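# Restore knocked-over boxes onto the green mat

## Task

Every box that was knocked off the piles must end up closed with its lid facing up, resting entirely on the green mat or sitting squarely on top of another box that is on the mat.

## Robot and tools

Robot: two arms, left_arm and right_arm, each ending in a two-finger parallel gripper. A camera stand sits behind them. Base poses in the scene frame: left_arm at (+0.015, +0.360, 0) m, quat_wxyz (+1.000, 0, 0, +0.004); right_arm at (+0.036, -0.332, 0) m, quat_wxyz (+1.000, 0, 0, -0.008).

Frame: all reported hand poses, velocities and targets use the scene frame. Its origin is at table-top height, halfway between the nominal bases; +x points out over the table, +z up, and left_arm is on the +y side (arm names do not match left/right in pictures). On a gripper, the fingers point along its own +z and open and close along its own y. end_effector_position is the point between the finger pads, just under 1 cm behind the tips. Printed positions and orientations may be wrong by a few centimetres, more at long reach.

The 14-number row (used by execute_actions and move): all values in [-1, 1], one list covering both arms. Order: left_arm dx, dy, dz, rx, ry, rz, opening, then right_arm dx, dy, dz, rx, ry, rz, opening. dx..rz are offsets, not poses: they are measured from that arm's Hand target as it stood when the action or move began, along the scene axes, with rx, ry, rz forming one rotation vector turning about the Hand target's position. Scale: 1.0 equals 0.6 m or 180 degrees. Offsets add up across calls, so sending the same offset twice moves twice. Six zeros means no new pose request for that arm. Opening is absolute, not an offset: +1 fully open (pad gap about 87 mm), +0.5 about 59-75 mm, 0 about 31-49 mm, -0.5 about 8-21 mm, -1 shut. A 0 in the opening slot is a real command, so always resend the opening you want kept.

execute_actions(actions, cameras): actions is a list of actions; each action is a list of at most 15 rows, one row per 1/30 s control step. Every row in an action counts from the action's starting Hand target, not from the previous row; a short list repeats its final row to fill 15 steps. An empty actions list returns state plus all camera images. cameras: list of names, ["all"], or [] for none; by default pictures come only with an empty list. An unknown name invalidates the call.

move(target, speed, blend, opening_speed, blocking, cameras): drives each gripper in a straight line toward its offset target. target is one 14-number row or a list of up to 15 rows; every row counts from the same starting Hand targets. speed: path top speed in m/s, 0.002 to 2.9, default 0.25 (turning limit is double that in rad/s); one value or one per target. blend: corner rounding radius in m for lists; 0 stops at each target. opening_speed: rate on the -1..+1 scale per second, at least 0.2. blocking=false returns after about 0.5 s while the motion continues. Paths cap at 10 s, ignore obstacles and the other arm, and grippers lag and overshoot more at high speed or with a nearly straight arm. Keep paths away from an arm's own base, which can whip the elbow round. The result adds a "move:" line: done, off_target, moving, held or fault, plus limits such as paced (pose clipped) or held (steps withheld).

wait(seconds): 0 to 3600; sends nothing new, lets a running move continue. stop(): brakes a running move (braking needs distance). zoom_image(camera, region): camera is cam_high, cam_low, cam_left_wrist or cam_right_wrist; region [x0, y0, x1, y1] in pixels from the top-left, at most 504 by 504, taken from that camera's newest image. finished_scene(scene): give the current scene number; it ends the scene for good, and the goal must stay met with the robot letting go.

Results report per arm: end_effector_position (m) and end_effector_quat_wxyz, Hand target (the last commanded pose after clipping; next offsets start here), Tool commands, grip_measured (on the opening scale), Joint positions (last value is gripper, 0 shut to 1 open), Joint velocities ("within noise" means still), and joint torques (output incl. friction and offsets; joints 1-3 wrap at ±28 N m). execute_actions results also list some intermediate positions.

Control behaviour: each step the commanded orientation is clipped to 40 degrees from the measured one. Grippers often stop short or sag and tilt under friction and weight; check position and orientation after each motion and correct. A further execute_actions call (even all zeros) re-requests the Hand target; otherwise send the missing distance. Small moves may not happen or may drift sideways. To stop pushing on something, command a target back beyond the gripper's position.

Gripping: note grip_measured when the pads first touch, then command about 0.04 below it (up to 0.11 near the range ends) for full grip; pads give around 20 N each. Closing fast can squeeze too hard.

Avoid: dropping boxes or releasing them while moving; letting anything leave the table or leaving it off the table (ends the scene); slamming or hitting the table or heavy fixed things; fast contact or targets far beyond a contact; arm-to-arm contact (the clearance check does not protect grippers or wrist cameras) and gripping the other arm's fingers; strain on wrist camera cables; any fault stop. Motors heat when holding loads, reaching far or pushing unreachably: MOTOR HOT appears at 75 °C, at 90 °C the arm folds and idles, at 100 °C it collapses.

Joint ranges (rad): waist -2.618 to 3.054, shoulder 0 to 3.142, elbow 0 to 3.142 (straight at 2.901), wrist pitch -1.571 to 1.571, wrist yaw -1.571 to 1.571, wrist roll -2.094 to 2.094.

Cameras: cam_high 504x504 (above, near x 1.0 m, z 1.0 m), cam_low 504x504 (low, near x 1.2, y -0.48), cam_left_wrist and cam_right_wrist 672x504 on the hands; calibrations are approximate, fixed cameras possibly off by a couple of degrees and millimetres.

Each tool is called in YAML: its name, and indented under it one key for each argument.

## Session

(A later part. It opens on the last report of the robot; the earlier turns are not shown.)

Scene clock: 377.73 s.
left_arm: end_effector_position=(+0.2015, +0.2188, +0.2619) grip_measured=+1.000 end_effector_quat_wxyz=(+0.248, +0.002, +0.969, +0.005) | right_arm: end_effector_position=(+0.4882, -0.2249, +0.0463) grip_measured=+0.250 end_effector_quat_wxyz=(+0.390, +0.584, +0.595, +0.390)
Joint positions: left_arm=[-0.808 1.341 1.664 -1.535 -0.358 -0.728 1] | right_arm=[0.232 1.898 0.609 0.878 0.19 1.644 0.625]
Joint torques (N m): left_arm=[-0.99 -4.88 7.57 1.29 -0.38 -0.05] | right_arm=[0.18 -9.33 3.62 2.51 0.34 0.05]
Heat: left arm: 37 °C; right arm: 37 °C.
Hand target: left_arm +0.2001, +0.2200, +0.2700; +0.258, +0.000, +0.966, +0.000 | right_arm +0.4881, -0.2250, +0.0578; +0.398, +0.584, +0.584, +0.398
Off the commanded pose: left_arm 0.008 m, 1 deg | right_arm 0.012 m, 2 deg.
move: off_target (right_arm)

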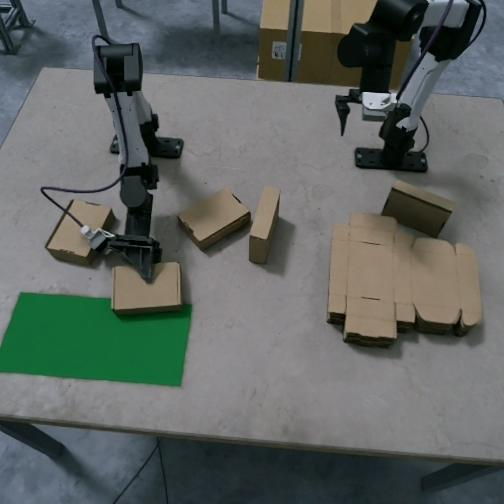

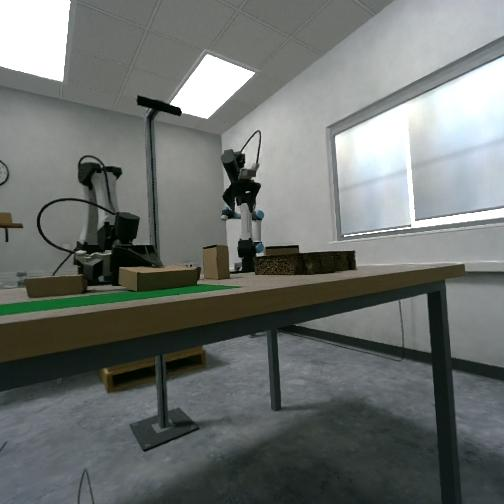

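move:
  target: [0,0,0,0,0,0,1,-0.0167,0,0.008,0,0,0,0.75]
  opening_speed: 0.4
  speed: 0.05

move:
  target: [0,0,0,0,0,0,1,-0.2,0,0.0,0,0,0,0.75]
  speed: 0.08
  cameras: ["cam_high","cam_low"]

Scene clock: 385.17 s.
left_arm: end_effector_position=(+0.2015, +0.2188, +0.2619) grip_measured=+1.000 end_effector_quat_wxyz=(+0.248, +0.002, +0.969, +0.005) | right_arm: end_effector_position=(+0.4802, -0.2248, +0.0571) grip_measured=+0.750 end_effector_quat_wxyz=(+0.395, +0.583, +0.590, +0.397)
Joint positions: left_arm=[-0.808 1.341 1.664 -1.535 -0.358 -0.728 1] | right_arm=[0.24 1.846 0.573 0.881 0.199 1.649 0.875]
Joint torques (N m): left_arm=[-0.98 -4.97 7.75 1.25 -0.32 -0.04] | right_arm=[0.12 -8.57 3.88 2.34 0.29 -0.04]
Heat: left arm: 36 °C; right arm: 37 °C.
Hand target: left_arm +0.2001, +0.2200, +0.2700; +0.258, +0.000, +0.966, +0.000 | right_arm +0.4780, -0.2250, +0.0625; +0.398, +0.584, +0.584, +0.398
Off the commanded pose: left_arm 0.008 m, 1 deg | right_arm 0.006 m, 1 deg.
move: done

Scene clock: 387.30 s.
left_arm: end_effector_position=(+0.2015, +0.2188, +0.2619) grip_measured=+1.000 end_effector_quat_wxyz=(+0.248, +0.002, +0.969, +0.005) | right_arm: end_effector_position=(+0.3599, -0.2236, +0.0614) grip_measured=+0.750 end_effector_quat_wxyz=(+0.396, +0.580, +0.589, +0.399)
Joint positions: left_arm=[-0.808 1.341 1.664 -1.535 -0.358 -0.728 1] | right_arm=[0.4 1.428 0.129 0.897 0.345 1.71 0.875]
Joint torques (N m): left_arm=[-0.64 -5.29 7.43 1.26 -0.34 -0.04] | right_arm=[0.08 -4.46 3.78 2.3 0.4 0.06]
Heat: left arm: 36 °C; right arm: 36 °C.
Hand target: left_arm +0.2001, +0.2200, +0.2700; +0.258, +0.000, +0.966, +0.000 | right_arm +0.3580, -0.2249, +0.0626; +0.398, +0.584, +0.584, +0.398
Off the commanded pose: left_arm 0.008 m, 1 deg | right_arm 0.003 m, 1 deg.
move: done

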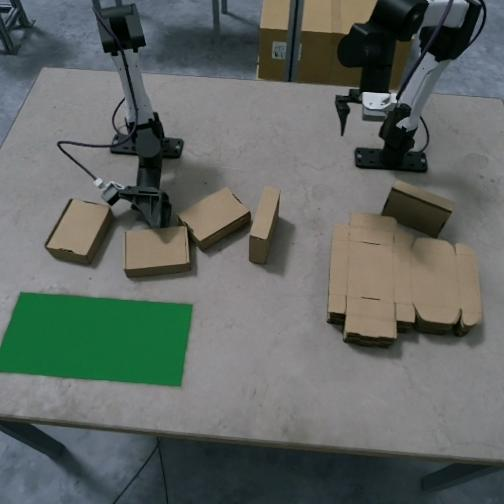

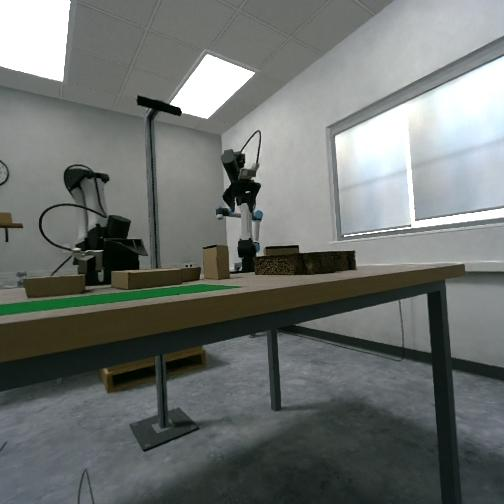

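execute_actions:
  actions: []
  cameras: ["cam_right_wrist","cam_left_wrist"]

zoom_image:
  camera: "cam_left_wrist"
  region: [472, 0, 672, 160]

Scene clock: 391.83 s.
left_arm: end_effector_position=(+0.2015, +0.2188, +0.2619) grip_measured=+1.000 end_effector_quat_wxyz=(+0.248, +0.002, +0.969, +0.005) | right_arm: end_effector_position=(+0.3599, -0.2237, +0.0612) grip_measured=+0.750 end_effector_quat_wxyz=(+0.396, +0.581, +0.589, +0.399)
Joint positions: left_arm=[-0.808 1.341 1.664 -1.535 -0.358 -0.728 1] | right_arm=[0.4 1.428 0.129 0.896 0.346 1.71 0.875]
Joint velocities: within noise
Joint torques (N m): left_arm=[-0.96 -5.14 7.38 1.2 -0.33 -0.14] | right_arm=[0.34 -4.22 3.74 2.33 0.39 0.07]
Heat: left arm: 36 °C; right arm: 36 °C.
Hand target: left_arm +0.2001, +0.2200, +0.2700; +0.258, +0.000, +0.966, +0.000 | right_arm +0.3580, -0.2250, +0.0625; +0.398, +0.584, +0.584, +0.398
Tool commands: left_gripper/opening=+1.0 right_gripper/opening=+0.75
Off the commanded pose: left_arm 0.008 m, 1 deg | right_arm 0.003 m, 1 deg.
camera_calibration:
cam_left_wrist: T_world_to_cam=[[-0.01737, -0.9998, -0.00989, 0.22526], [-0.93819, 0.01288, 0.34588, 0.1202], [-0.34569, 0.01529, -0.93822, 0.45582]] pos_world=[0.27425, 0.21669, 0.38831]
cam_right_wrist: T_world_to_cam=[[-0.3604, -0.00515, -0.93278, 0.18427], [-0.72406, 0.63199, 0.27626, 0.40421], [0.58809, 0.77496, -0.2315, 0.11854]] pos_world=[0.28937, -0.34637, 0.08766]
Images, in order (width x height): cam_left_wrist 672x504, cam_right_wrist 672x504.

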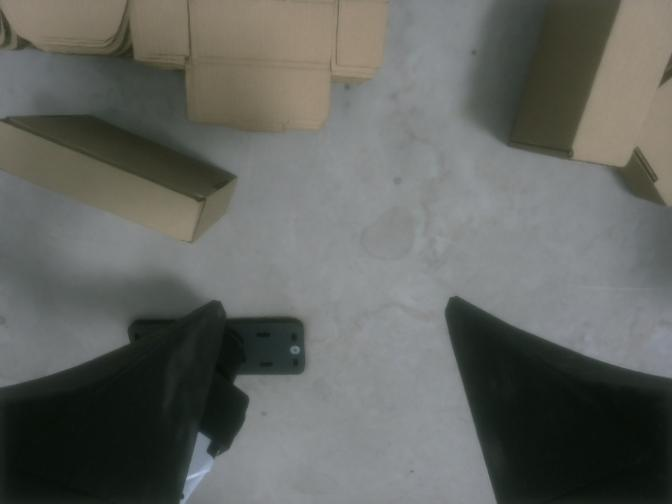

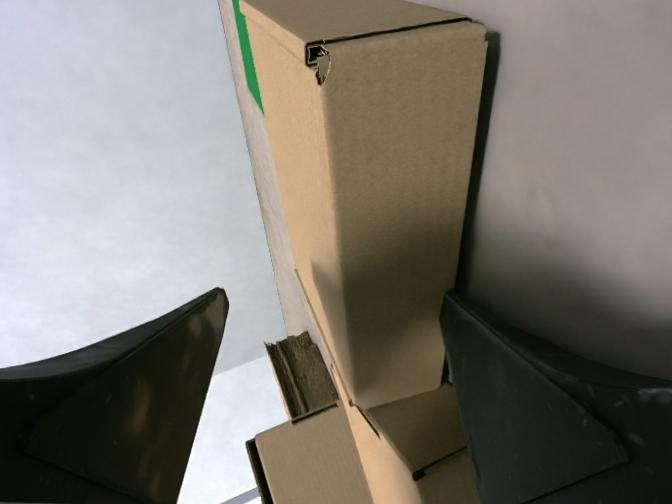

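Scaled by 2.520 from the camera's image (finer frame: 960x720).

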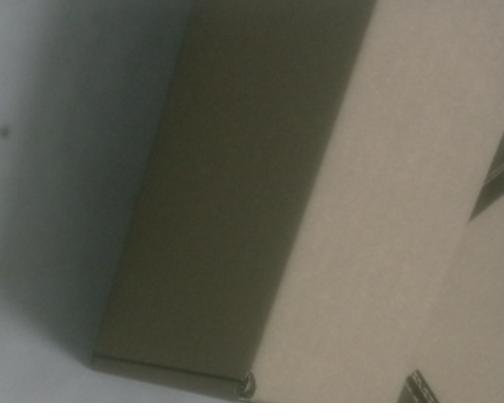

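move:
  target: [0,0,0,0,0,0,1,-0.1,0,0.0,0,0,0,0.75]
  speed: 0.8
  cameras: ["cam_right_wrist","cam_high"]

Scene clock: 398.00 s.
left_arm: end_effector_position=(+0.2015, +0.2188, +0.2619) grip_measured=+1.000 end_effector_quat_wxyz=(+0.248, +0.002, +0.969, +0.005) | right_arm: end_effector_position=(+0.3008, -0.2221, +0.0655) grip_measured=+0.750 end_effector_quat_wxyz=(+0.391, +0.588, +0.593, +0.386)
Joint positions: left_arm=[-0.808 1.341 1.664 -1.535 -0.358 -0.728 1] | right_arm=[0.601 0.912 0.02 0.415 0.534 1.817 0.875]
Joint torques (N m): left_arm=[-0.84 -5.16 7.47 1.25 -0.39 -0.06] | right_arm=[0.39 -1.22 5.49 2.07 0.45 0]
Heat: left arm: 36 °C; right arm: 36 °C.
Hand target: left_arm +0.2001, +0.2200, +0.2700; +0.258, +0.000, +0.966, +0.000 | right_arm +0.2980, -0.2249, +0.0626; +0.398, +0.584, +0.584, +0.399
Off the commanded pose: left_arm 0.008 m, 1 deg | right_arm 0.005 m, 2 deg.
joint sent to its limit (right arm) — joint 3 (elbow), lower limit, where the elbow is as bent as it goes. The joint targets still meet the commanded pose.
move: done
cam_right_wrist: T_world_to_cam=[[-0.3872, -0.00717, -0.92197, 0.17386], [-0.70952, 0.64089, 0.29299, 0.35567], [0.58878, 0.7676, -0.25324, 0.15266]] pos_world=[0.22979, -0.34388, 0.09474]
Images, in order (width x height): cam_high 504x504, cam_right_wrist 672x504.

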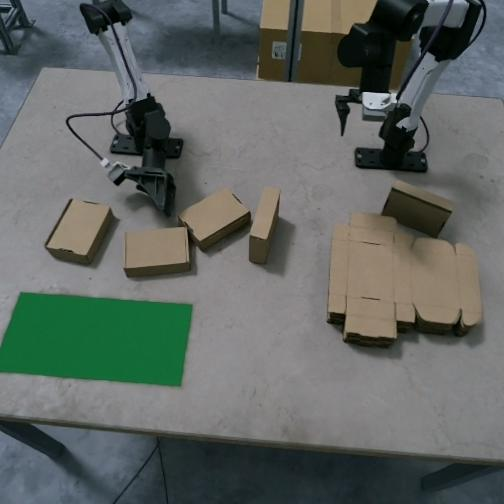

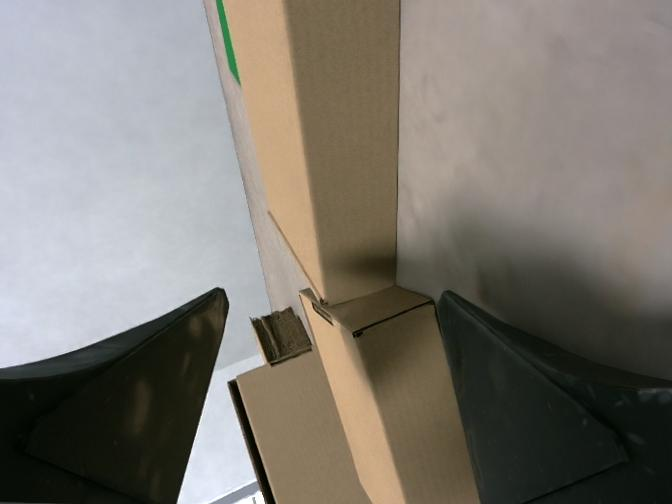

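move:
  target:
    - [0,0,0,0,0,0,1,0,0,0.15,0,0,0,0.75]
    - [0,0,0,0,0,0,1,-0.0467,0.0083,0.345,-0.3852,0.168,0.3314,0.5]
  speed: 0.35
  blend: 0.03
  cameras: ["cam_right_wrist","cam_high"]

Scene clock: 434.97 s.
left_arm: end_effector_position=(+0.2015, +0.2188, +0.2619) grip_measured=+1.000 end_effector_quat_wxyz=(+0.248, +0.002, +0.969, +0.005) | right_arm: end_effector_position=(+0.2694, -0.2205, +0.2670) grip_measured=+0.500 end_effector_quat_wxyz=(+0.258, +0.008, +0.966, +0.004)
Joint positions: left_arm=[-0.808 1.341 1.664 -1.535 -0.358 -0.728 1] | right_arm=[0.56 1.367 1.688 -1.432 0.258 0.501 0.75]
Joint torques (N m): left_arm=[-0.94 -5.16 7.75 1.31 -0.35 -0.09] | right_arm=[0.31 -2.56 7.56 1.32 0.34 -0.18]
Heat: left arm: 36 °C; right arm: 36 °C.
Hand target: left_arm +0.2001, +0.2200, +0.2700; +0.258, +0.000, +0.966, +0.000 | right_arm +0.2700, -0.2199, +0.2696; +0.258, +0.000, +0.966, +0.000
Off the commanded pose: left_arm 0.008 m, 1 deg | right_arm 0.003 m, 1 deg.
move: done
cam_right_wrist: T_world_to_cam=[[-0.01204, -0.9997, -0.02135, -0.2128], [-0.93769, 0.00388, 0.34744, 0.17983], [-0.34725, 0.02421, -0.93746, 0.49189]] pos_world=[0.33688, -0.22534, 0.3941]
Images, in order (width x height): cam_high 504x504, cam_right_wrist 672x504.

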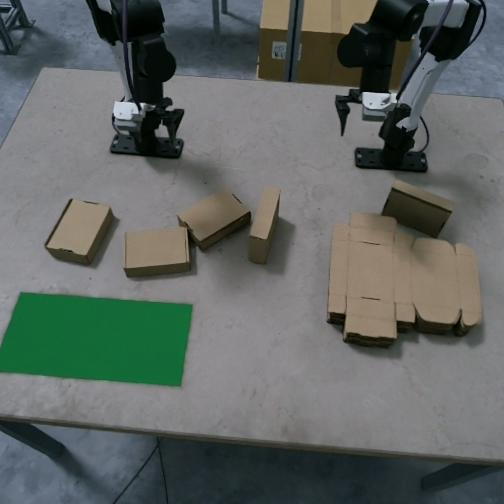

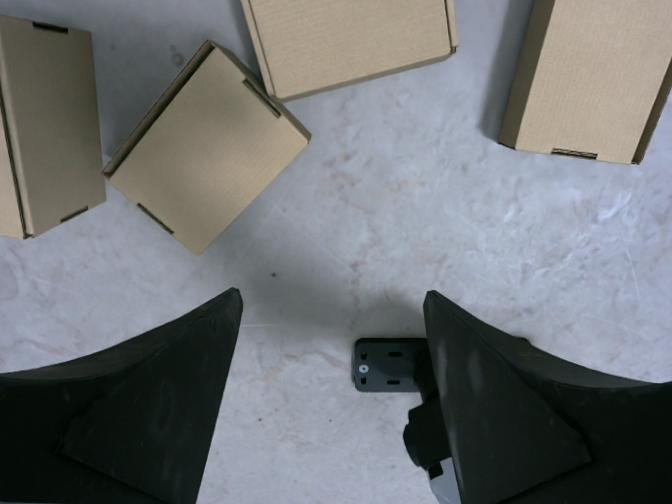

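move:
  target:
    - [0,0,0,0,0,0,1,0.0917,-0.0668,-0.2827,0,0,0.0722,0.2]
    - [0,0,0,0,0,0,1,0.0917,-0.0668,-0.4027,0,0,0.0722,0.2]
  speed: [0.3,0.12]
  blend: 0.02
  cameras: ["cam_right_wrist","cam_high"]

Scene clock: 467.57 s.
left_arm: end_effector_position=(+0.2015, +0.2188, +0.2619) grip_measured=+1.000 end_effector_quat_wxyz=(+0.248, +0.002, +0.969, +0.005) | right_arm: end_effector_position=(+0.3261, -0.2591, +0.0333) grip_measured=+0.200 end_effector_quat_wxyz=(+0.262, -0.105, +0.959, +0.027)
Joint positions: left_arm=[-0.808 1.341 1.664 -1.535 -0.358 -0.728 1] | right_arm=[0.271 1.416 0.747 -0.369 0.021 0.031 0.6]
Joint torques (N m): left_arm=[-0.72 -4.98 7.36 1.3 -0.38 -0.08] | right_arm=[-0.92 -3.77 5.7 1.76 0 -0.17]
Heat: left arm: 35 °C; right arm: 38 °C.
Hand target: left_arm +0.2001, +0.2200, +0.2700; +0.258, +0.000, +0.966, +0.000 | right_arm +0.3251, -0.2601, +0.0280; +0.257, -0.109, +0.960, +0.029
Off the commanded pose: left_arm 0.008 m, 1 deg | right_arm 0.005 m, 1 deg.
move: done
cam_right_wrist: T_world_to_cam=[[0.21764, -0.97601, -0.00572, -0.32498], [-0.91822, -0.20673, 0.33785, 0.25383], [-0.33093, -0.06828, -0.94118, 0.26424]] pos_world=[0.39124, -0.24667, 0.16108]
Images, in order (width x height): cam_high 504x504, cam_right_wrist 672x504.

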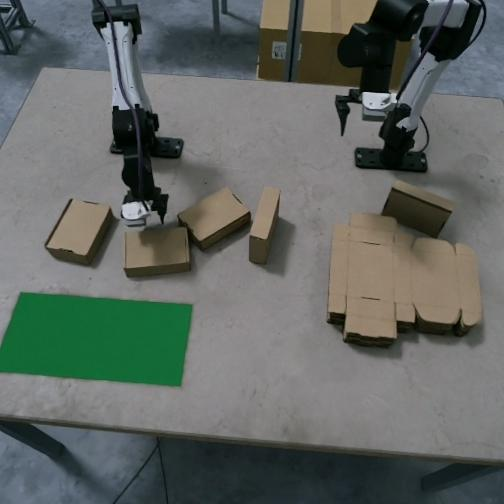

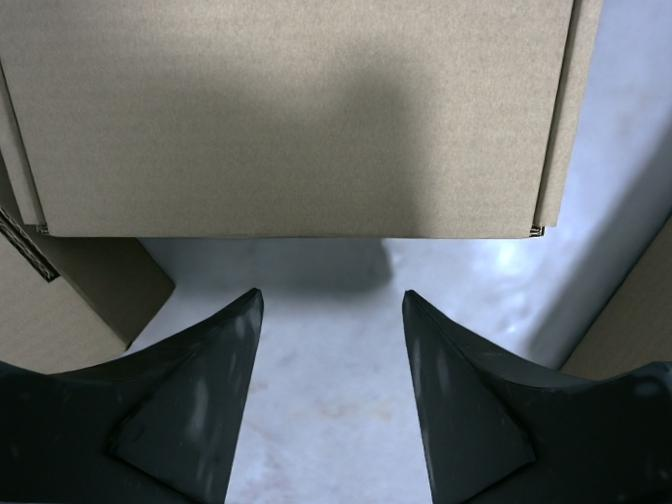

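move:
  target:
    - [0,0,0,0,0,0,1,0.0398,0.0085,0,0,0,0,0.2]
    - [0,0,0,0,0,0,1,0.0898,0.0252,0,0,0,0.0889,0.2]
    - [0,0,0,0,0,0,1,0.1332,0.0552,0,0,0,0.1778,0.2]
  speed: 0.08
  blend: 0.008
  cameras: ["cam_right_wrist","cam_high"]

Scene clock: 475.67 s.
left_arm: end_effector_position=(+0.2015, +0.2188, +0.2619) grip_measured=+1.000 end_effector_quat_wxyz=(+0.248, +0.002, +0.969, +0.005) | right_arm: end_effector_position=(+0.4002, -0.2269, +0.0283) grip_measured=+0.200 end_effector_quat_wxyz=(+0.239, -0.366, +0.895, +0.095)
Joint positions: left_arm=[-0.808 1.341 1.664 -1.535 -0.358 -0.728 1] | right_arm=[0.227 1.772 1.105 -0.45 -0.264 -0.503 0.6]
Joint torques (N m): left_arm=[-0.98 -5.19 7.61 1.24 -0.32 -0.03] | right_arm=[-1.06 -6.27 8.03 1.4 -0.26 -0.14]
Heat: left arm: 35 °C; right arm: 39 °C.
Hand target: left_arm +0.2001, +0.2200, +0.2700; +0.258, +0.000, +0.966, +0.000 | right_arm +0.4049, -0.2269, +0.0279; +0.239, -0.370, +0.892, +0.099
Off the commanded pose: left_arm 0.008 m, 1 deg | right_arm 0.005 m, 1 deg.
move: done
cam_right_wrist: T_world_to_cam=[[0.70069, -0.71346, -0.00296, -0.44361], [-0.66776, -0.65726, 0.34944, 0.12735], [-0.25126, -0.24287, -0.93695, 0.21466]] pos_world=[0.44981, -0.18066, 0.15531]
Images, in order (width x height): cam_high 504x504, cam_right_wrist 672x504.

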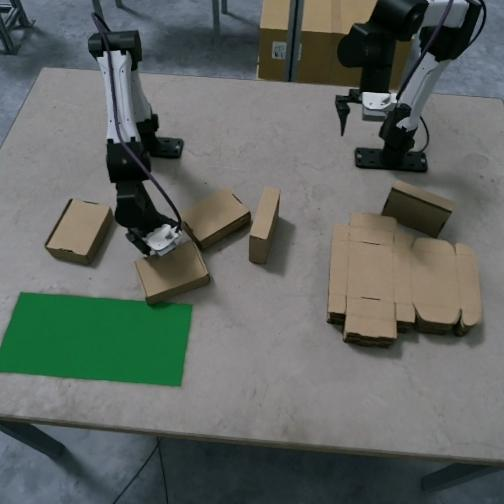

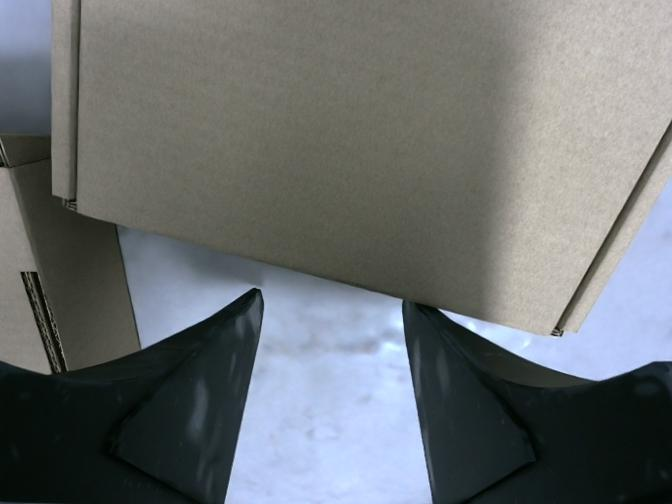

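move:
  target: [0,0,0,0,0,0,1,0.0330,0.0330,0,0,0,0,0.2]
  speed: 0.08
  cameras: ["cam_right_wrist","cam_high"]

Scene clock: 483.27 s.
left_arm: end_effector_position=(+0.2015, +0.2188, +0.2619) grip_measured=+1.000 end_effector_quat_wxyz=(+0.248, +0.002, +0.969, +0.005) | right_arm: end_effector_position=(+0.4216, -0.2095, +0.0296) grip_measured=+0.200 end_effector_quat_wxyz=(+0.243, -0.374, +0.890, +0.098)
Joint positions: left_arm=[-0.808 1.341 1.664 -1.535 -0.358 -0.728 1] | right_arm=[0.258 1.852 1.209 -0.462 -0.263 -0.492 0.6]
Joint torques (N m): left_arm=[-1.03 -5.24 7.3 1.22 -0.38 -0.09] | right_arm=[0.24 -6.8 8.2 1.41 -0.05 0.09]
Heat: left arm: 35 °C; right arm: 39 °C.
Hand target: left_arm +0.2001, +0.2200, +0.2700; +0.258, +0.000, +0.966, +0.000 | right_arm +0.4248, -0.2072, +0.0279; +0.239, -0.370, +0.893, +0.099
Off the commanded pose: left_arm 0.008 m, 1 deg | right_arm 0.004 m, 1 deg.
move: done
cam_right_wrist: T_world_to_cam=[[0.71487, -0.69925, -0.00158, -0.44924], [-0.65709, -0.67253, 0.34049, 0.14527], [-0.23915, -0.24237, -0.94024, 0.22054]] pos_world=[0.46935, -0.16298, 0.15718]
Images, in order (width x height): cam_high 504x504, cam_right_wrist 672x504.

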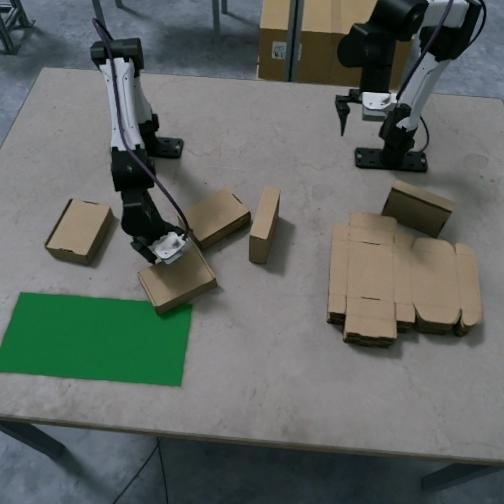

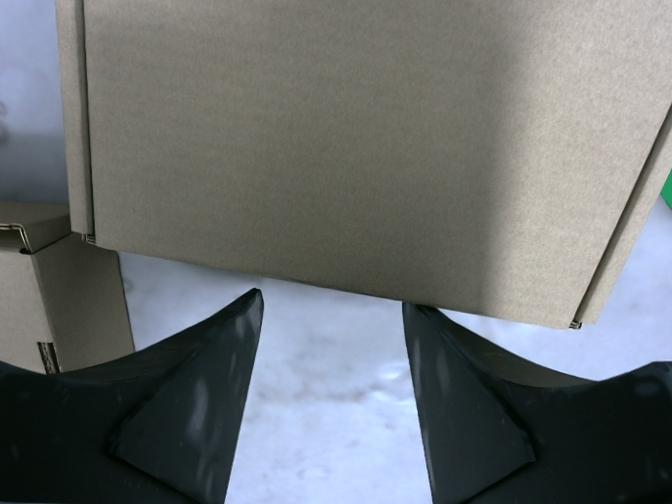

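move:
  target:
    - [0,0,0,0,0,0,1,-0.035,-0.035,0.25,0,0,0,0.2]
    - [0.1833,-0.325,-0.0833,0.0073,0.0832,-0.0556,0.6,-0.275,-0.1217,0.403,0,0,-0.25,0.2]
  speed: 0.3
  blend: 0.02
  cameras: ["cam_left_wrist","cam_right_wrist","cam_high"]

Scene clock: 511.87 s.
left_arm: end_effector_position=(+0.3122, +0.0296, +0.2234) grip_measured=+0.600 end_effector_quat_wxyz=(+0.190, +0.078, +0.977, -0.065) | right_arm: end_effector_position=(+0.2613, -0.2807, +0.2647) grip_measured=+0.200 end_effector_quat_wxyz=(+0.254, -0.005, +0.967, -0.001)
Joint positions: left_arm=[-0.856 2.208 2.575 -1.568 -0.168 -0.657 0.8] | right_arm=[0.302 1.252 1.595 -1.418 0.137 0.241 0.6]
Joint torques (N m): left_arm=[-0.77 -11.08 7.34 1.29 -0.11 0.04] | right_arm=[0.29 -3.07 7.25 1.44 0.25 0.13]
Heat: left arm: 35 °C; right arm: 39 °C.
Hand target: left_arm +0.3100, +0.0251, +0.2200; +0.129, +0.087, +0.988, -0.011 | right_arm +0.2597, -0.2802, +0.2697; +0.258, +0.000, +0.966, +0.000
Off the commanded pose: left_arm 0.006 m, 9 deg | right_arm 0.005 m, 1 deg.
joint sent to its limit (left arm) — joint 4 (wrist pitch), lower limit. The joint targets are off in orientation, not in position.
move: off_target (left_arm); target 2's new opening was sent with left_arm's hand 0.006 m and 9 deg from that target
cam_left_wrist: T_world_to_cam=[[-0.19095, -0.97651, 0.09986, 0.06663], [-0.87149, 0.21547, 0.44054, 0.19191], [-0.45171, -0.00291, -0.89216, 0.48419]] pos_world=[0.39869, 0.02512, 0.34077]
cam_right_wrist: T_world_to_cam=[[0.01114, -0.99992, -0.00506, -0.28359], [-0.93449, -0.01221, 0.35579, 0.16581], [-0.35582, 0.00076, -0.93455, 0.48328]] pos_world=[0.33006, -0.28192, 0.39122]
Images, in order (width x height): cam_high 504x504, cam_left_wrist 672x504, cam_right_wrist 672x504.

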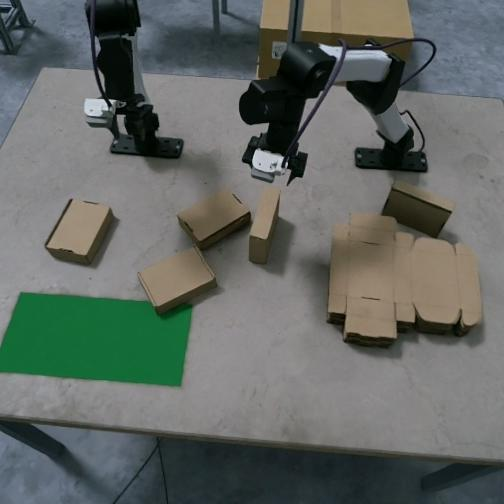

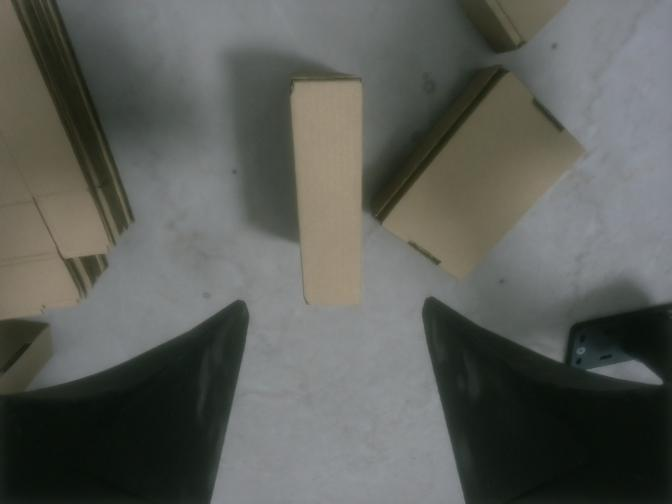

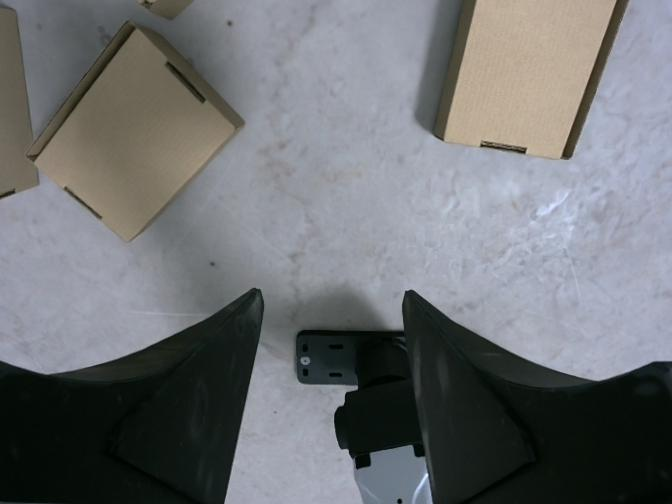

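move:
  target: [-0.0017,-0.0067,-0.25,0.0122,0.0705,0.0004,0.6,0,0,0,0,0,0,0.2]
  speed: 0.2
  cameras: ["cam_left_wrist"]

Scene clock: 521.83 s.
left_arm: end_effector_position=(+0.3042, +0.0227, +0.0737) grip_measured=+0.600 end_effector_quat_wxyz=(+0.019, +0.087, +0.996, +0.003) | right_arm: end_effector_position=(+0.2613, -0.2807, +0.2647) grip_measured=+0.200 end_effector_quat_wxyz=(+0.254, -0.005, +0.967, -0.001)
Joint positions: left_arm=[-0.826 2.443 2.367 -1.47 -0.03 -0.642 0.8] | right_arm=[0.302 1.252 1.595 -1.418 0.137 0.241 0.6]
Joint torques (N m): left_arm=[0.85 -13.52 7.83 0.69 0.01 0.09] | right_arm=[0.29 -3 7.49 1.41 0.22 0.17]
Heat: left arm: 38 °C; right arm: 38 °C.
Hand target: left_arm +0.3090, +0.0211, +0.0700; +0.018, +0.088, +0.996, -0.001 | right_arm +0.2597, -0.2802, +0.2697; +0.258, +0.000, +0.966, +0.000
Off the commanded pose: left_arm 0.006 m, 1 deg | right_arm 0.005 m, 1 deg.
move: done
cam_left_wrist: T_world_to_cam=[[-0.18671, -0.98242, -0.00111, 0.07954], [-0.67331, 0.12714, 0.72835, 0.17286], [-0.7154, 0.13674, -0.6852, 0.40872]] pos_world=[0.42363, 0.00027, 0.15424]

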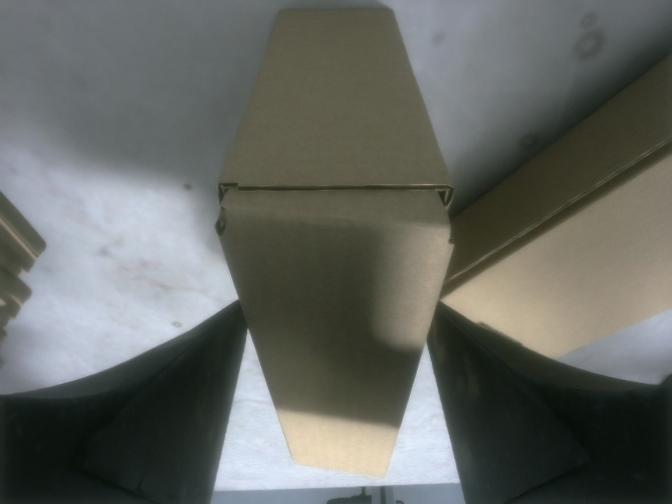

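move:
  target: [0,0,0,0,0,0,-0.1,0,0,0,0,0,0,0.2]
  opening_speed: 0.5

move:
  target:
    - [0,0,0.2167,0,0,0,-0.1,0,0,0,0,0,0,0.2]
    - [0.085,0.0483,0.2167,0.2572,-0.29,-0.3857,-0.1,0,0,0,0,0,0,0.2]
  speed: [0.15,0.3]
  blend: 0.03
  cameras: ["cam_high","cam_left_wrist"]

Scene clock: 555.90 s.
left_arm: end_effector_position=(+0.3040, +0.0225, +0.0737) grip_measured=+0.063 end_effector_quat_wxyz=(+0.019, +0.088, +0.996, +0.002) | right_arm: end_effector_position=(+0.2613, -0.2807, +0.2647) grip_measured=+0.200 end_effector_quat_wxyz=(+0.254, -0.005, +0.967, -0.001)
Joint positions: left_arm=[-0.826 2.443 2.367 -1.47 -0.028 -0.641 0.532] | right_arm=[0.302 1.252 1.595 -1.418 0.137 0.241 0.6]
Joint torques (N m): left_arm=[0.58 -13.52 7.75 0.7 0 0.07] | right_arm=[0.29 -2.92 7.39 1.36 0.27 0.17]
Heat: left arm: 49 °C; right arm: 38 °C.
Hand target: left_arm +0.3089, +0.0210, +0.0700; +0.018, +0.088, +0.996, -0.002 | right_arm +0.2597, -0.2802, +0.2697; +0.258, +0.000, +0.966, +0.000
Off the commanded pose: left_arm 0.006 m, 0 deg | right_arm 0.005 m, 1 deg.
move: done

Scene clock: 560.80 s.
left_arm: end_effector_position=(+0.3625, +0.0492, +0.1834) grip_measured=+0.063 end_effector_quat_wxyz=(+0.360, +0.604, +0.598, +0.386) | right_arm: end_effector_position=(+0.2613, -0.2807, +0.2647) grip_measured=+0.200 end_effector_quat_wxyz=(+0.254, -0.005, +0.967, -0.001)
Joint positions: left_arm=[-1.088 1.909 1.478 -0.407 -0.933 0.883 0.532] | right_arm=[0.302 1.252 1.595 -1.418 0.137 0.241 0.6]
Joint torques (N m): left_arm=[-0.29 -16.09 5.85 2.13 -0.31 0.07] | right_arm=[0.2 -2.77 7.41 1.37 0.28 0.13]
Heat: left arm: 50 °C; right arm: 38 °C.
Hand target: left_arm +0.3600, +0.0501, +0.1999; +0.379, +0.596, +0.597, +0.380 | right_arm +0.2597, -0.2802, +0.2697; +0.258, +0.000, +0.966, +0.000
Off the commanded pose: left_arm 0.017 m, 3 deg | right_arm 0.005 m, 1 deg.
move: off_target (left_arm)
cam_left_wrist: T_world_to_cam=[[-0.45119, 0.03918, -0.89157, 0.32558], [-0.6772, 0.63563, 0.37064, 0.1709], [0.58123, 0.771, -0.26026, -0.05711]] pos_world=[0.29583, -0.07735, 0.21207]

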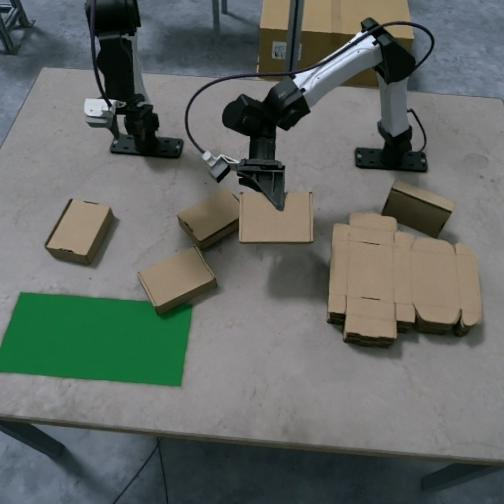

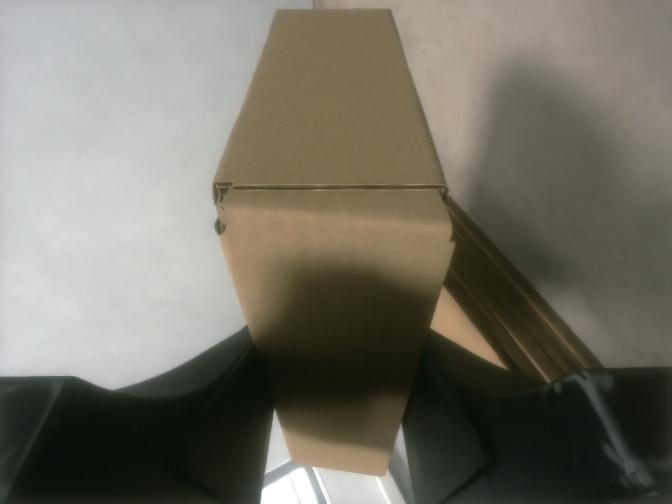

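move:
  target: [0.075,0.0167,-0.225,0,0,0,-0.1,0,0,0,0,0,0,0.2]
  speed: 0.12
  cameras: ["cam_high","cam_low"]

zoom_image:
  camera: "cam_low"
  region: [130, 200, 360, 310]

Scene clock: 565.93 s.
left_arm: end_effector_position=(+0.4030, +0.0585, +0.0737) grip_measured=+0.063 end_effector_quat_wxyz=(+0.383, +0.593, +0.598, +0.379) | right_arm: end_effector_position=(+0.2613, -0.2807, +0.2647) grip_measured=+0.200 end_effector_quat_wxyz=(+0.254, -0.005, +0.967, -0.001)
Joint positions: left_arm=[-0.991 2.09 1.223 0.175 -0.855 1.001 0.532] | right_arm=[0.302 1.252 1.595 -1.418 0.137 0.241 0.6]
Joint torques (N m): left_arm=[0.72 -10.92 5.48 2.42 -0.26 0.03] | right_arm=[0.18 -3.12 7.34 1.37 0.31 0.13]
Heat: left arm: 50 °C; right arm: 39 °C.
Hand target: left_arm +0.4050, +0.0600, +0.0650; +0.379, +0.596, +0.597, +0.380 | right_arm +0.2597, -0.2802, +0.2697; +0.258, +0.000, +0.966, +0.000
Off the commanded pose: left_arm 0.009 m, 1 deg | right_arm 0.005 m, 1 deg.
move: done

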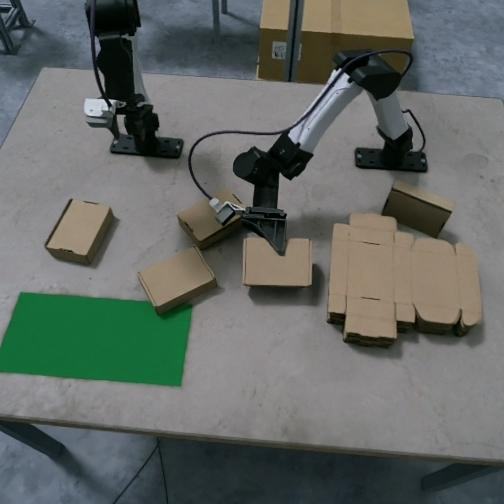

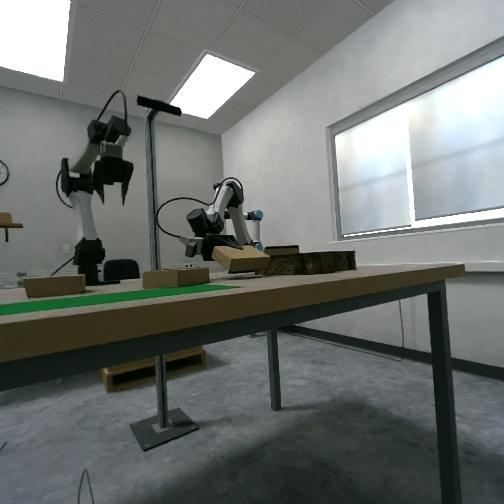

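Scaled by 2.191 from the camera's image (finer frame: 720x720).

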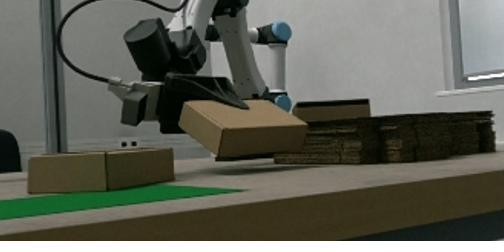

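move:
  target: [0,0,-0.045,0,0,0,-0.1,0,0,0,0,0,0,0.2]
  speed: 0.08
  cameras: ["cam_low"]

zoom_image:
  camera: "cam_low"
  region: [130, 200, 360, 310]

Scene clock: 570.17 s.
left_arm: end_effector_position=(+0.4036, +0.0577, +0.0495) grip_measured=+0.063 end_effector_quat_wxyz=(+0.386, +0.591, +0.599, +0.379) | right_arm: end_effector_position=(+0.2613, -0.2807, +0.2647) grip_measured=+0.200 end_effector_quat_wxyz=(+0.254, -0.005, +0.967, -0.001)
Joint positions: left_arm=[-0.991 2.15 1.199 0.265 -0.856 1.002 0.532] | right_arm=[0.302 1.252 1.595 -1.418 0.137 0.241 0.6]
Joint torques (N m): left_arm=[0.54 -10.54 5.11 2.36 -0.16 -0.02] | right_arm=[0.25 -3.29 7.35 1.41 0.27 0.14]
Heat: left arm: 50 °C; right arm: 39 °C.
Hand target: left_arm +0.4050, +0.0600, +0.0381; +0.379, +0.596, +0.597, +0.380 | right_arm +0.2597, -0.2802, +0.2697; +0.258, +0.000, +0.966, +0.000
Off the commanded pose: left_arm 0.012 m, 1 deg | right_arm 0.005 m, 1 deg.
move: off_target (left_arm)

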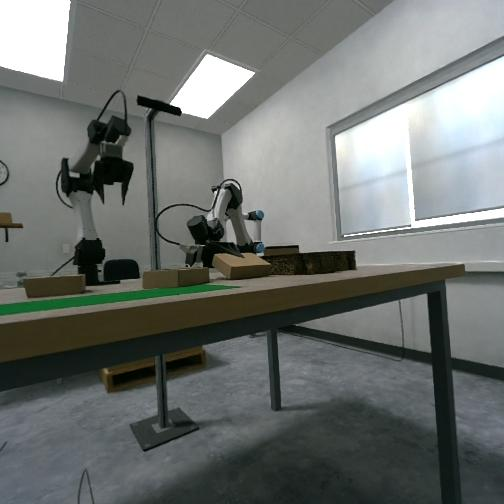

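Scaled by 2.191 from the camera's image (finer frame: 720x720).

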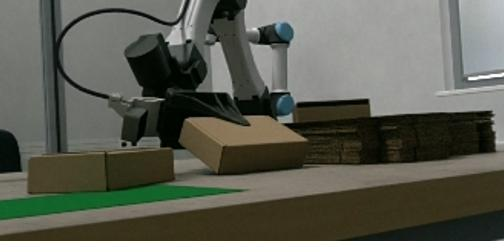

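move:
  target: [0,0,0,0,0,0,0.45,0,0,0,0,0,0,0.2]
  opening_speed: 0.25

move:
  target: [-0.18,0,0,0,0,0,0.45,0,0,0,0,0,0,0.2]
  speed: 1.5
  cameras: ["cam_high","cam_low"]

zoom_image:
  camera: "cam_low"
  region: [130, 200, 360, 310]

Scene clock: 577.60 s.
left_arm: end_effector_position=(+0.4039, +0.0573, +0.0499) grip_measured=+0.450 end_effector_quat_wxyz=(+0.387, +0.591, +0.598, +0.379) | right_arm: end_effector_position=(+0.2613, -0.2807, +0.2647) grip_measured=+0.200 end_effector_quat_wxyz=(+0.254, -0.005, +0.967, -0.001)
Joint positions: left_arm=[-0.991 2.15 1.199 0.268 -0.855 1.003 0.725] | right_arm=[0.302 1.252 1.595 -1.418 0.137 0.241 0.6]
Joint torques (N m): left_arm=[0.64 -10.62 4.94 2.36 -0.21 0] | right_arm=[0.32 -3.03 7.42 1.42 0.3 0.15]
Heat: left arm: 49 °C; right arm: 39 °C.
Hand target: left_arm +0.4051, +0.0600, +0.0381; +0.380, +0.596, +0.597, +0.379 | right_arm +0.2597, -0.2802, +0.2697; +0.258, +0.000, +0.966, +0.000
Off the commanded pose: left_arm 0.012 m, 1 deg | right_arm 0.005 m, 1 deg.
move: done

Scene clock: 578.93 s.
left_arm: end_effector_position=(+0.2957, +0.0587, +0.0315) grip_measured=+0.450 end_effector_quat_wxyz=(+0.380, +0.599, +0.590, +0.387) | right_arm: end_effector_position=(+0.2613, -0.2807, +0.2647) grip_measured=+0.200 end_effector_quat_wxyz=(+0.254, -0.005, +0.967, -0.001)
Joint positions: left_arm=[-1.241 2.068 1.019 0.11 -1.035 0.721 0.725] | right_arm=[0.302 1.252 1.595 -1.418 0.137 0.241 0.6]
Joint torques (N m): left_arm=[0.76 -14.32 5.57 1.32 -0.28 -0.16] | right_arm=[0.24 -3.11 7.17 1.37 0.26 0.21]
Heat: left arm: 49 °C; right arm: 39 °C.
Hand target: left_arm +0.2970, +0.0601, +0.0380; +0.379, +0.596, +0.597, +0.380 | right_arm +0.2597, -0.2802, +0.2697; +0.258, +0.000, +0.966, +0.000
Off the commanded pose: left_arm 0.007 m, 1 deg | right_arm 0.005 m, 1 deg.
move: done

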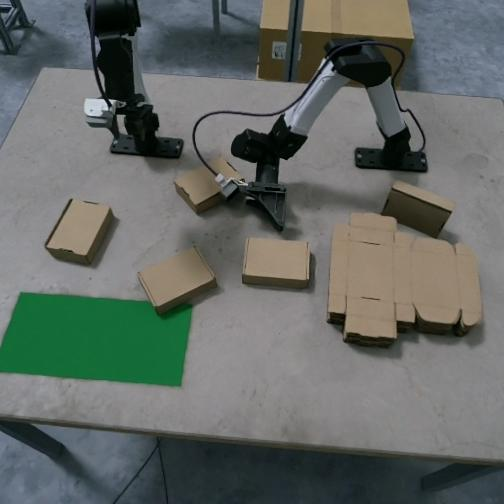

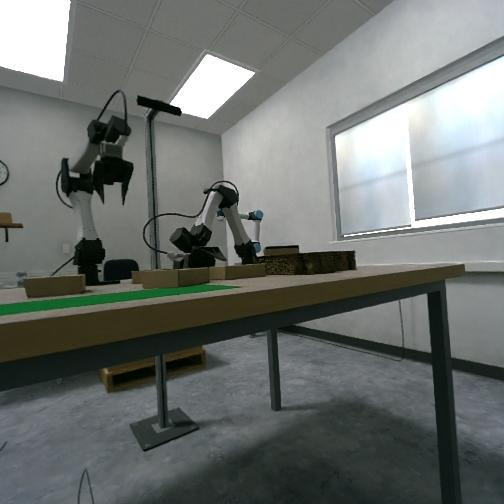

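Scaled by 2.191 from the camera's image (finer frame: 720x720).

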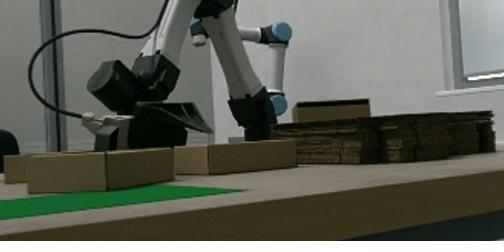

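move:
  target:
    - [0,0.02,0.15,0,0,0,0.45,0,0,0,0,0,0,0.2]
    - [-0.1617,0.2667,0.3867,-0.3852,0.168,0.3314,0.45,0,0,0,0,0,0,0.2]
  speed: 0.3
  blend: 0.03
  cameras: ["cam_high","cam_left_wrist","cam_right_wrist"]

Scene clock: 590.10 s.
left_arm: end_effector_position=(+0.2017, +0.2179, +0.2636) grip_measured=+0.450 end_effector_quat_wxyz=(+0.255, +0.015, +0.967, -0.024) | right_arm: end_effector_position=(+0.2613, -0.2807, +0.2647) grip_measured=+0.200 end_effector_quat_wxyz=(+0.254, -0.005, +0.967, -0.001)
Joint positions: left_arm=[-0.781 1.297 1.629 -1.481 -0.31 -0.675 0.725] | right_arm=[0.302 1.252 1.595 -1.418 0.137 0.241 0.6]
Joint torques (N m): left_arm=[0.61 -4.68 7.06 1.49 -0.13 -0.07] | right_arm=[0.29 -3.08 7.6 1.4 0.25 0.15]
Heat: left arm: 49 °C; right arm: 39 °C.
Hand target: left_arm +0.2000, +0.2201, +0.2701; +0.258, +0.007, +0.966, -0.032 | right_arm +0.2597, -0.2802, +0.2697; +0.258, +0.000, +0.966, +0.000
Off the commanded pose: left_arm 0.007 m, 1 deg | right_arm 0.005 m, 1 deg.
move: done
cam_left_wrist: T_world_to_cam=[[-0.05589, -0.99767, 0.0391, 0.21882], [-0.9416, 0.0657, 0.33027, 0.11311], [-0.33207, -0.01836, -0.94308, 0.46334]] pos_world=[0.2726, 0.21938, 0.39105]
cam_right_wrist: T_world_to_cam=[[0.01114, -0.99992, -0.00506, -0.28359], [-0.93449, -0.01221, 0.35579, 0.16581], [-0.35582, 0.00076, -0.93455, 0.48328]] pos_world=[0.33006, -0.28192, 0.39122]

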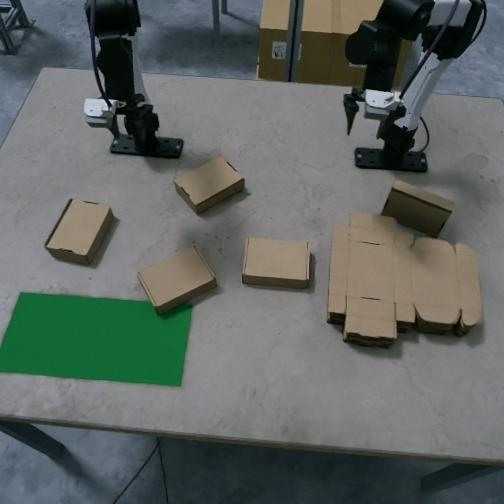

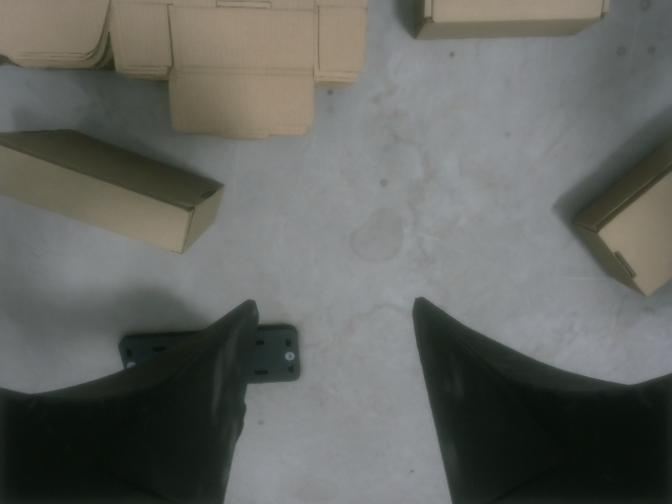

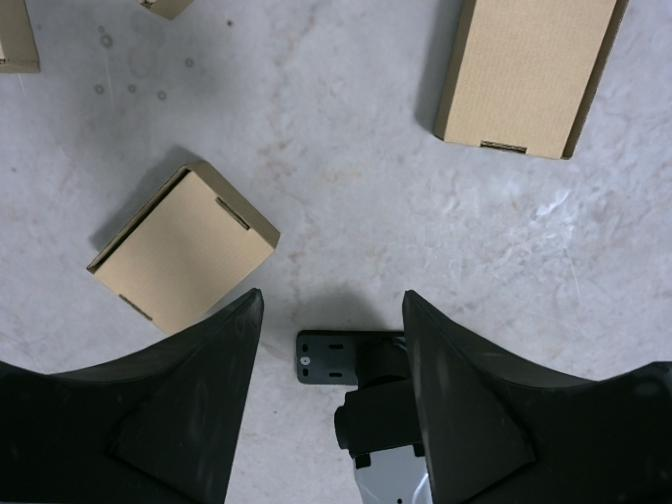

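move:
  target: [-0.2083,-0.4267,-0.2333,-0.0069,-0.0597,-0.2541,0.5,0.033,0.077,-0.25,0.1043,0.2343,-0.2524,0.5]
  speed: 0.25
  cameras: ["cam_high","cam_left_wrist","cam_right_wrist"]

Scene clock: 618.93 s.
left_arm: end_effector_position=(+0.0761, -0.0304, +0.1315) grip_measured=+0.500 end_effector_quat_wxyz=(+0.310, +0.378, +0.862, -0.137) | right_arm: end_effector_position=(+0.2787, -0.2346, +0.1243) grip_measured=+0.500 end_effector_quat_wxyz=(-0.111, +0.393, +0.911, +0.052)
Joint positions: left_arm=[-1.557 1.65 1.328 -0.693 -0.433 -0.597 0.75] | right_arm=[0.137 1.724 1.417 -1.406 -0.202 0.919 0.75]
Joint torques (N m): left_arm=[-0.64 -7.46 7.54 1.94 -0.27 0.05] | right_arm=[-0.95 -5.81 4.9 0.14 -0.12 0.12]
Heat: left arm: 41 °C; right arm: 39 °C.
Hand target: left_arm +0.0750, -0.0360, +0.1302; +0.313, +0.381, +0.859, -0.139 | right_arm +0.2796, -0.2339, +0.1198; -0.119, +0.403, +0.906, +0.053
Off the commanded pose: left_arm 0.006 m, 1 deg | right_arm 0.005 m, 2 deg.
move: done
cam_left_wrist: T_world_to_cam=[[-0.74572, -0.66626, 0.00034, 0.03689], [-0.6574, 0.73589, 0.16215, 0.07572], [-0.10828, 0.1207, -0.98677, 0.28543]] pos_world=[0.1082, -0.0656, 0.26937]
cam_right_wrist: T_world_to_cam=[[-0.73022, -0.68303, -0.01566, 0.04391], [-0.30577, 0.30622, 0.90152, 0.0642], [-0.61097, 0.66309, -0.43246, 0.52219]] pos_world=[0.37074, -0.33593, 0.16864]

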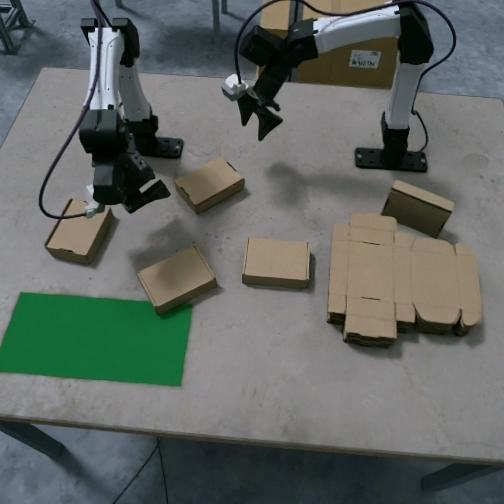

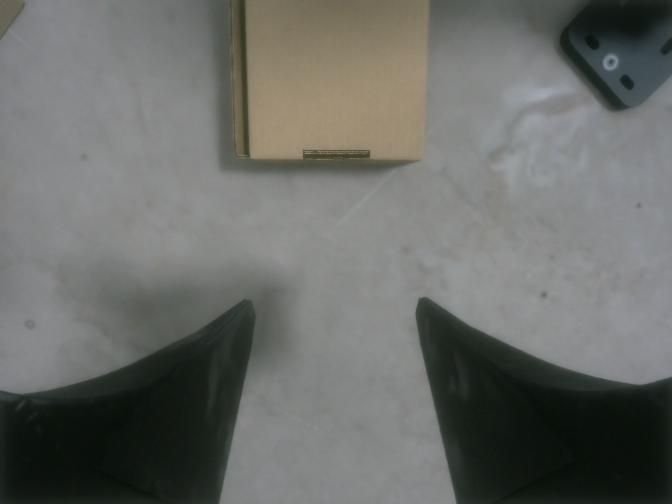

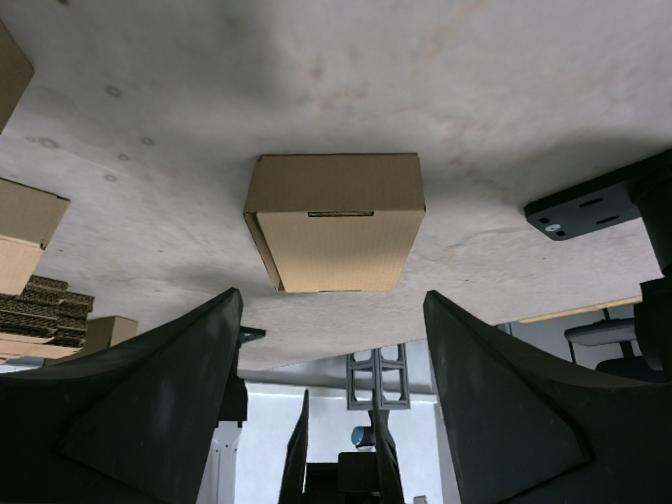

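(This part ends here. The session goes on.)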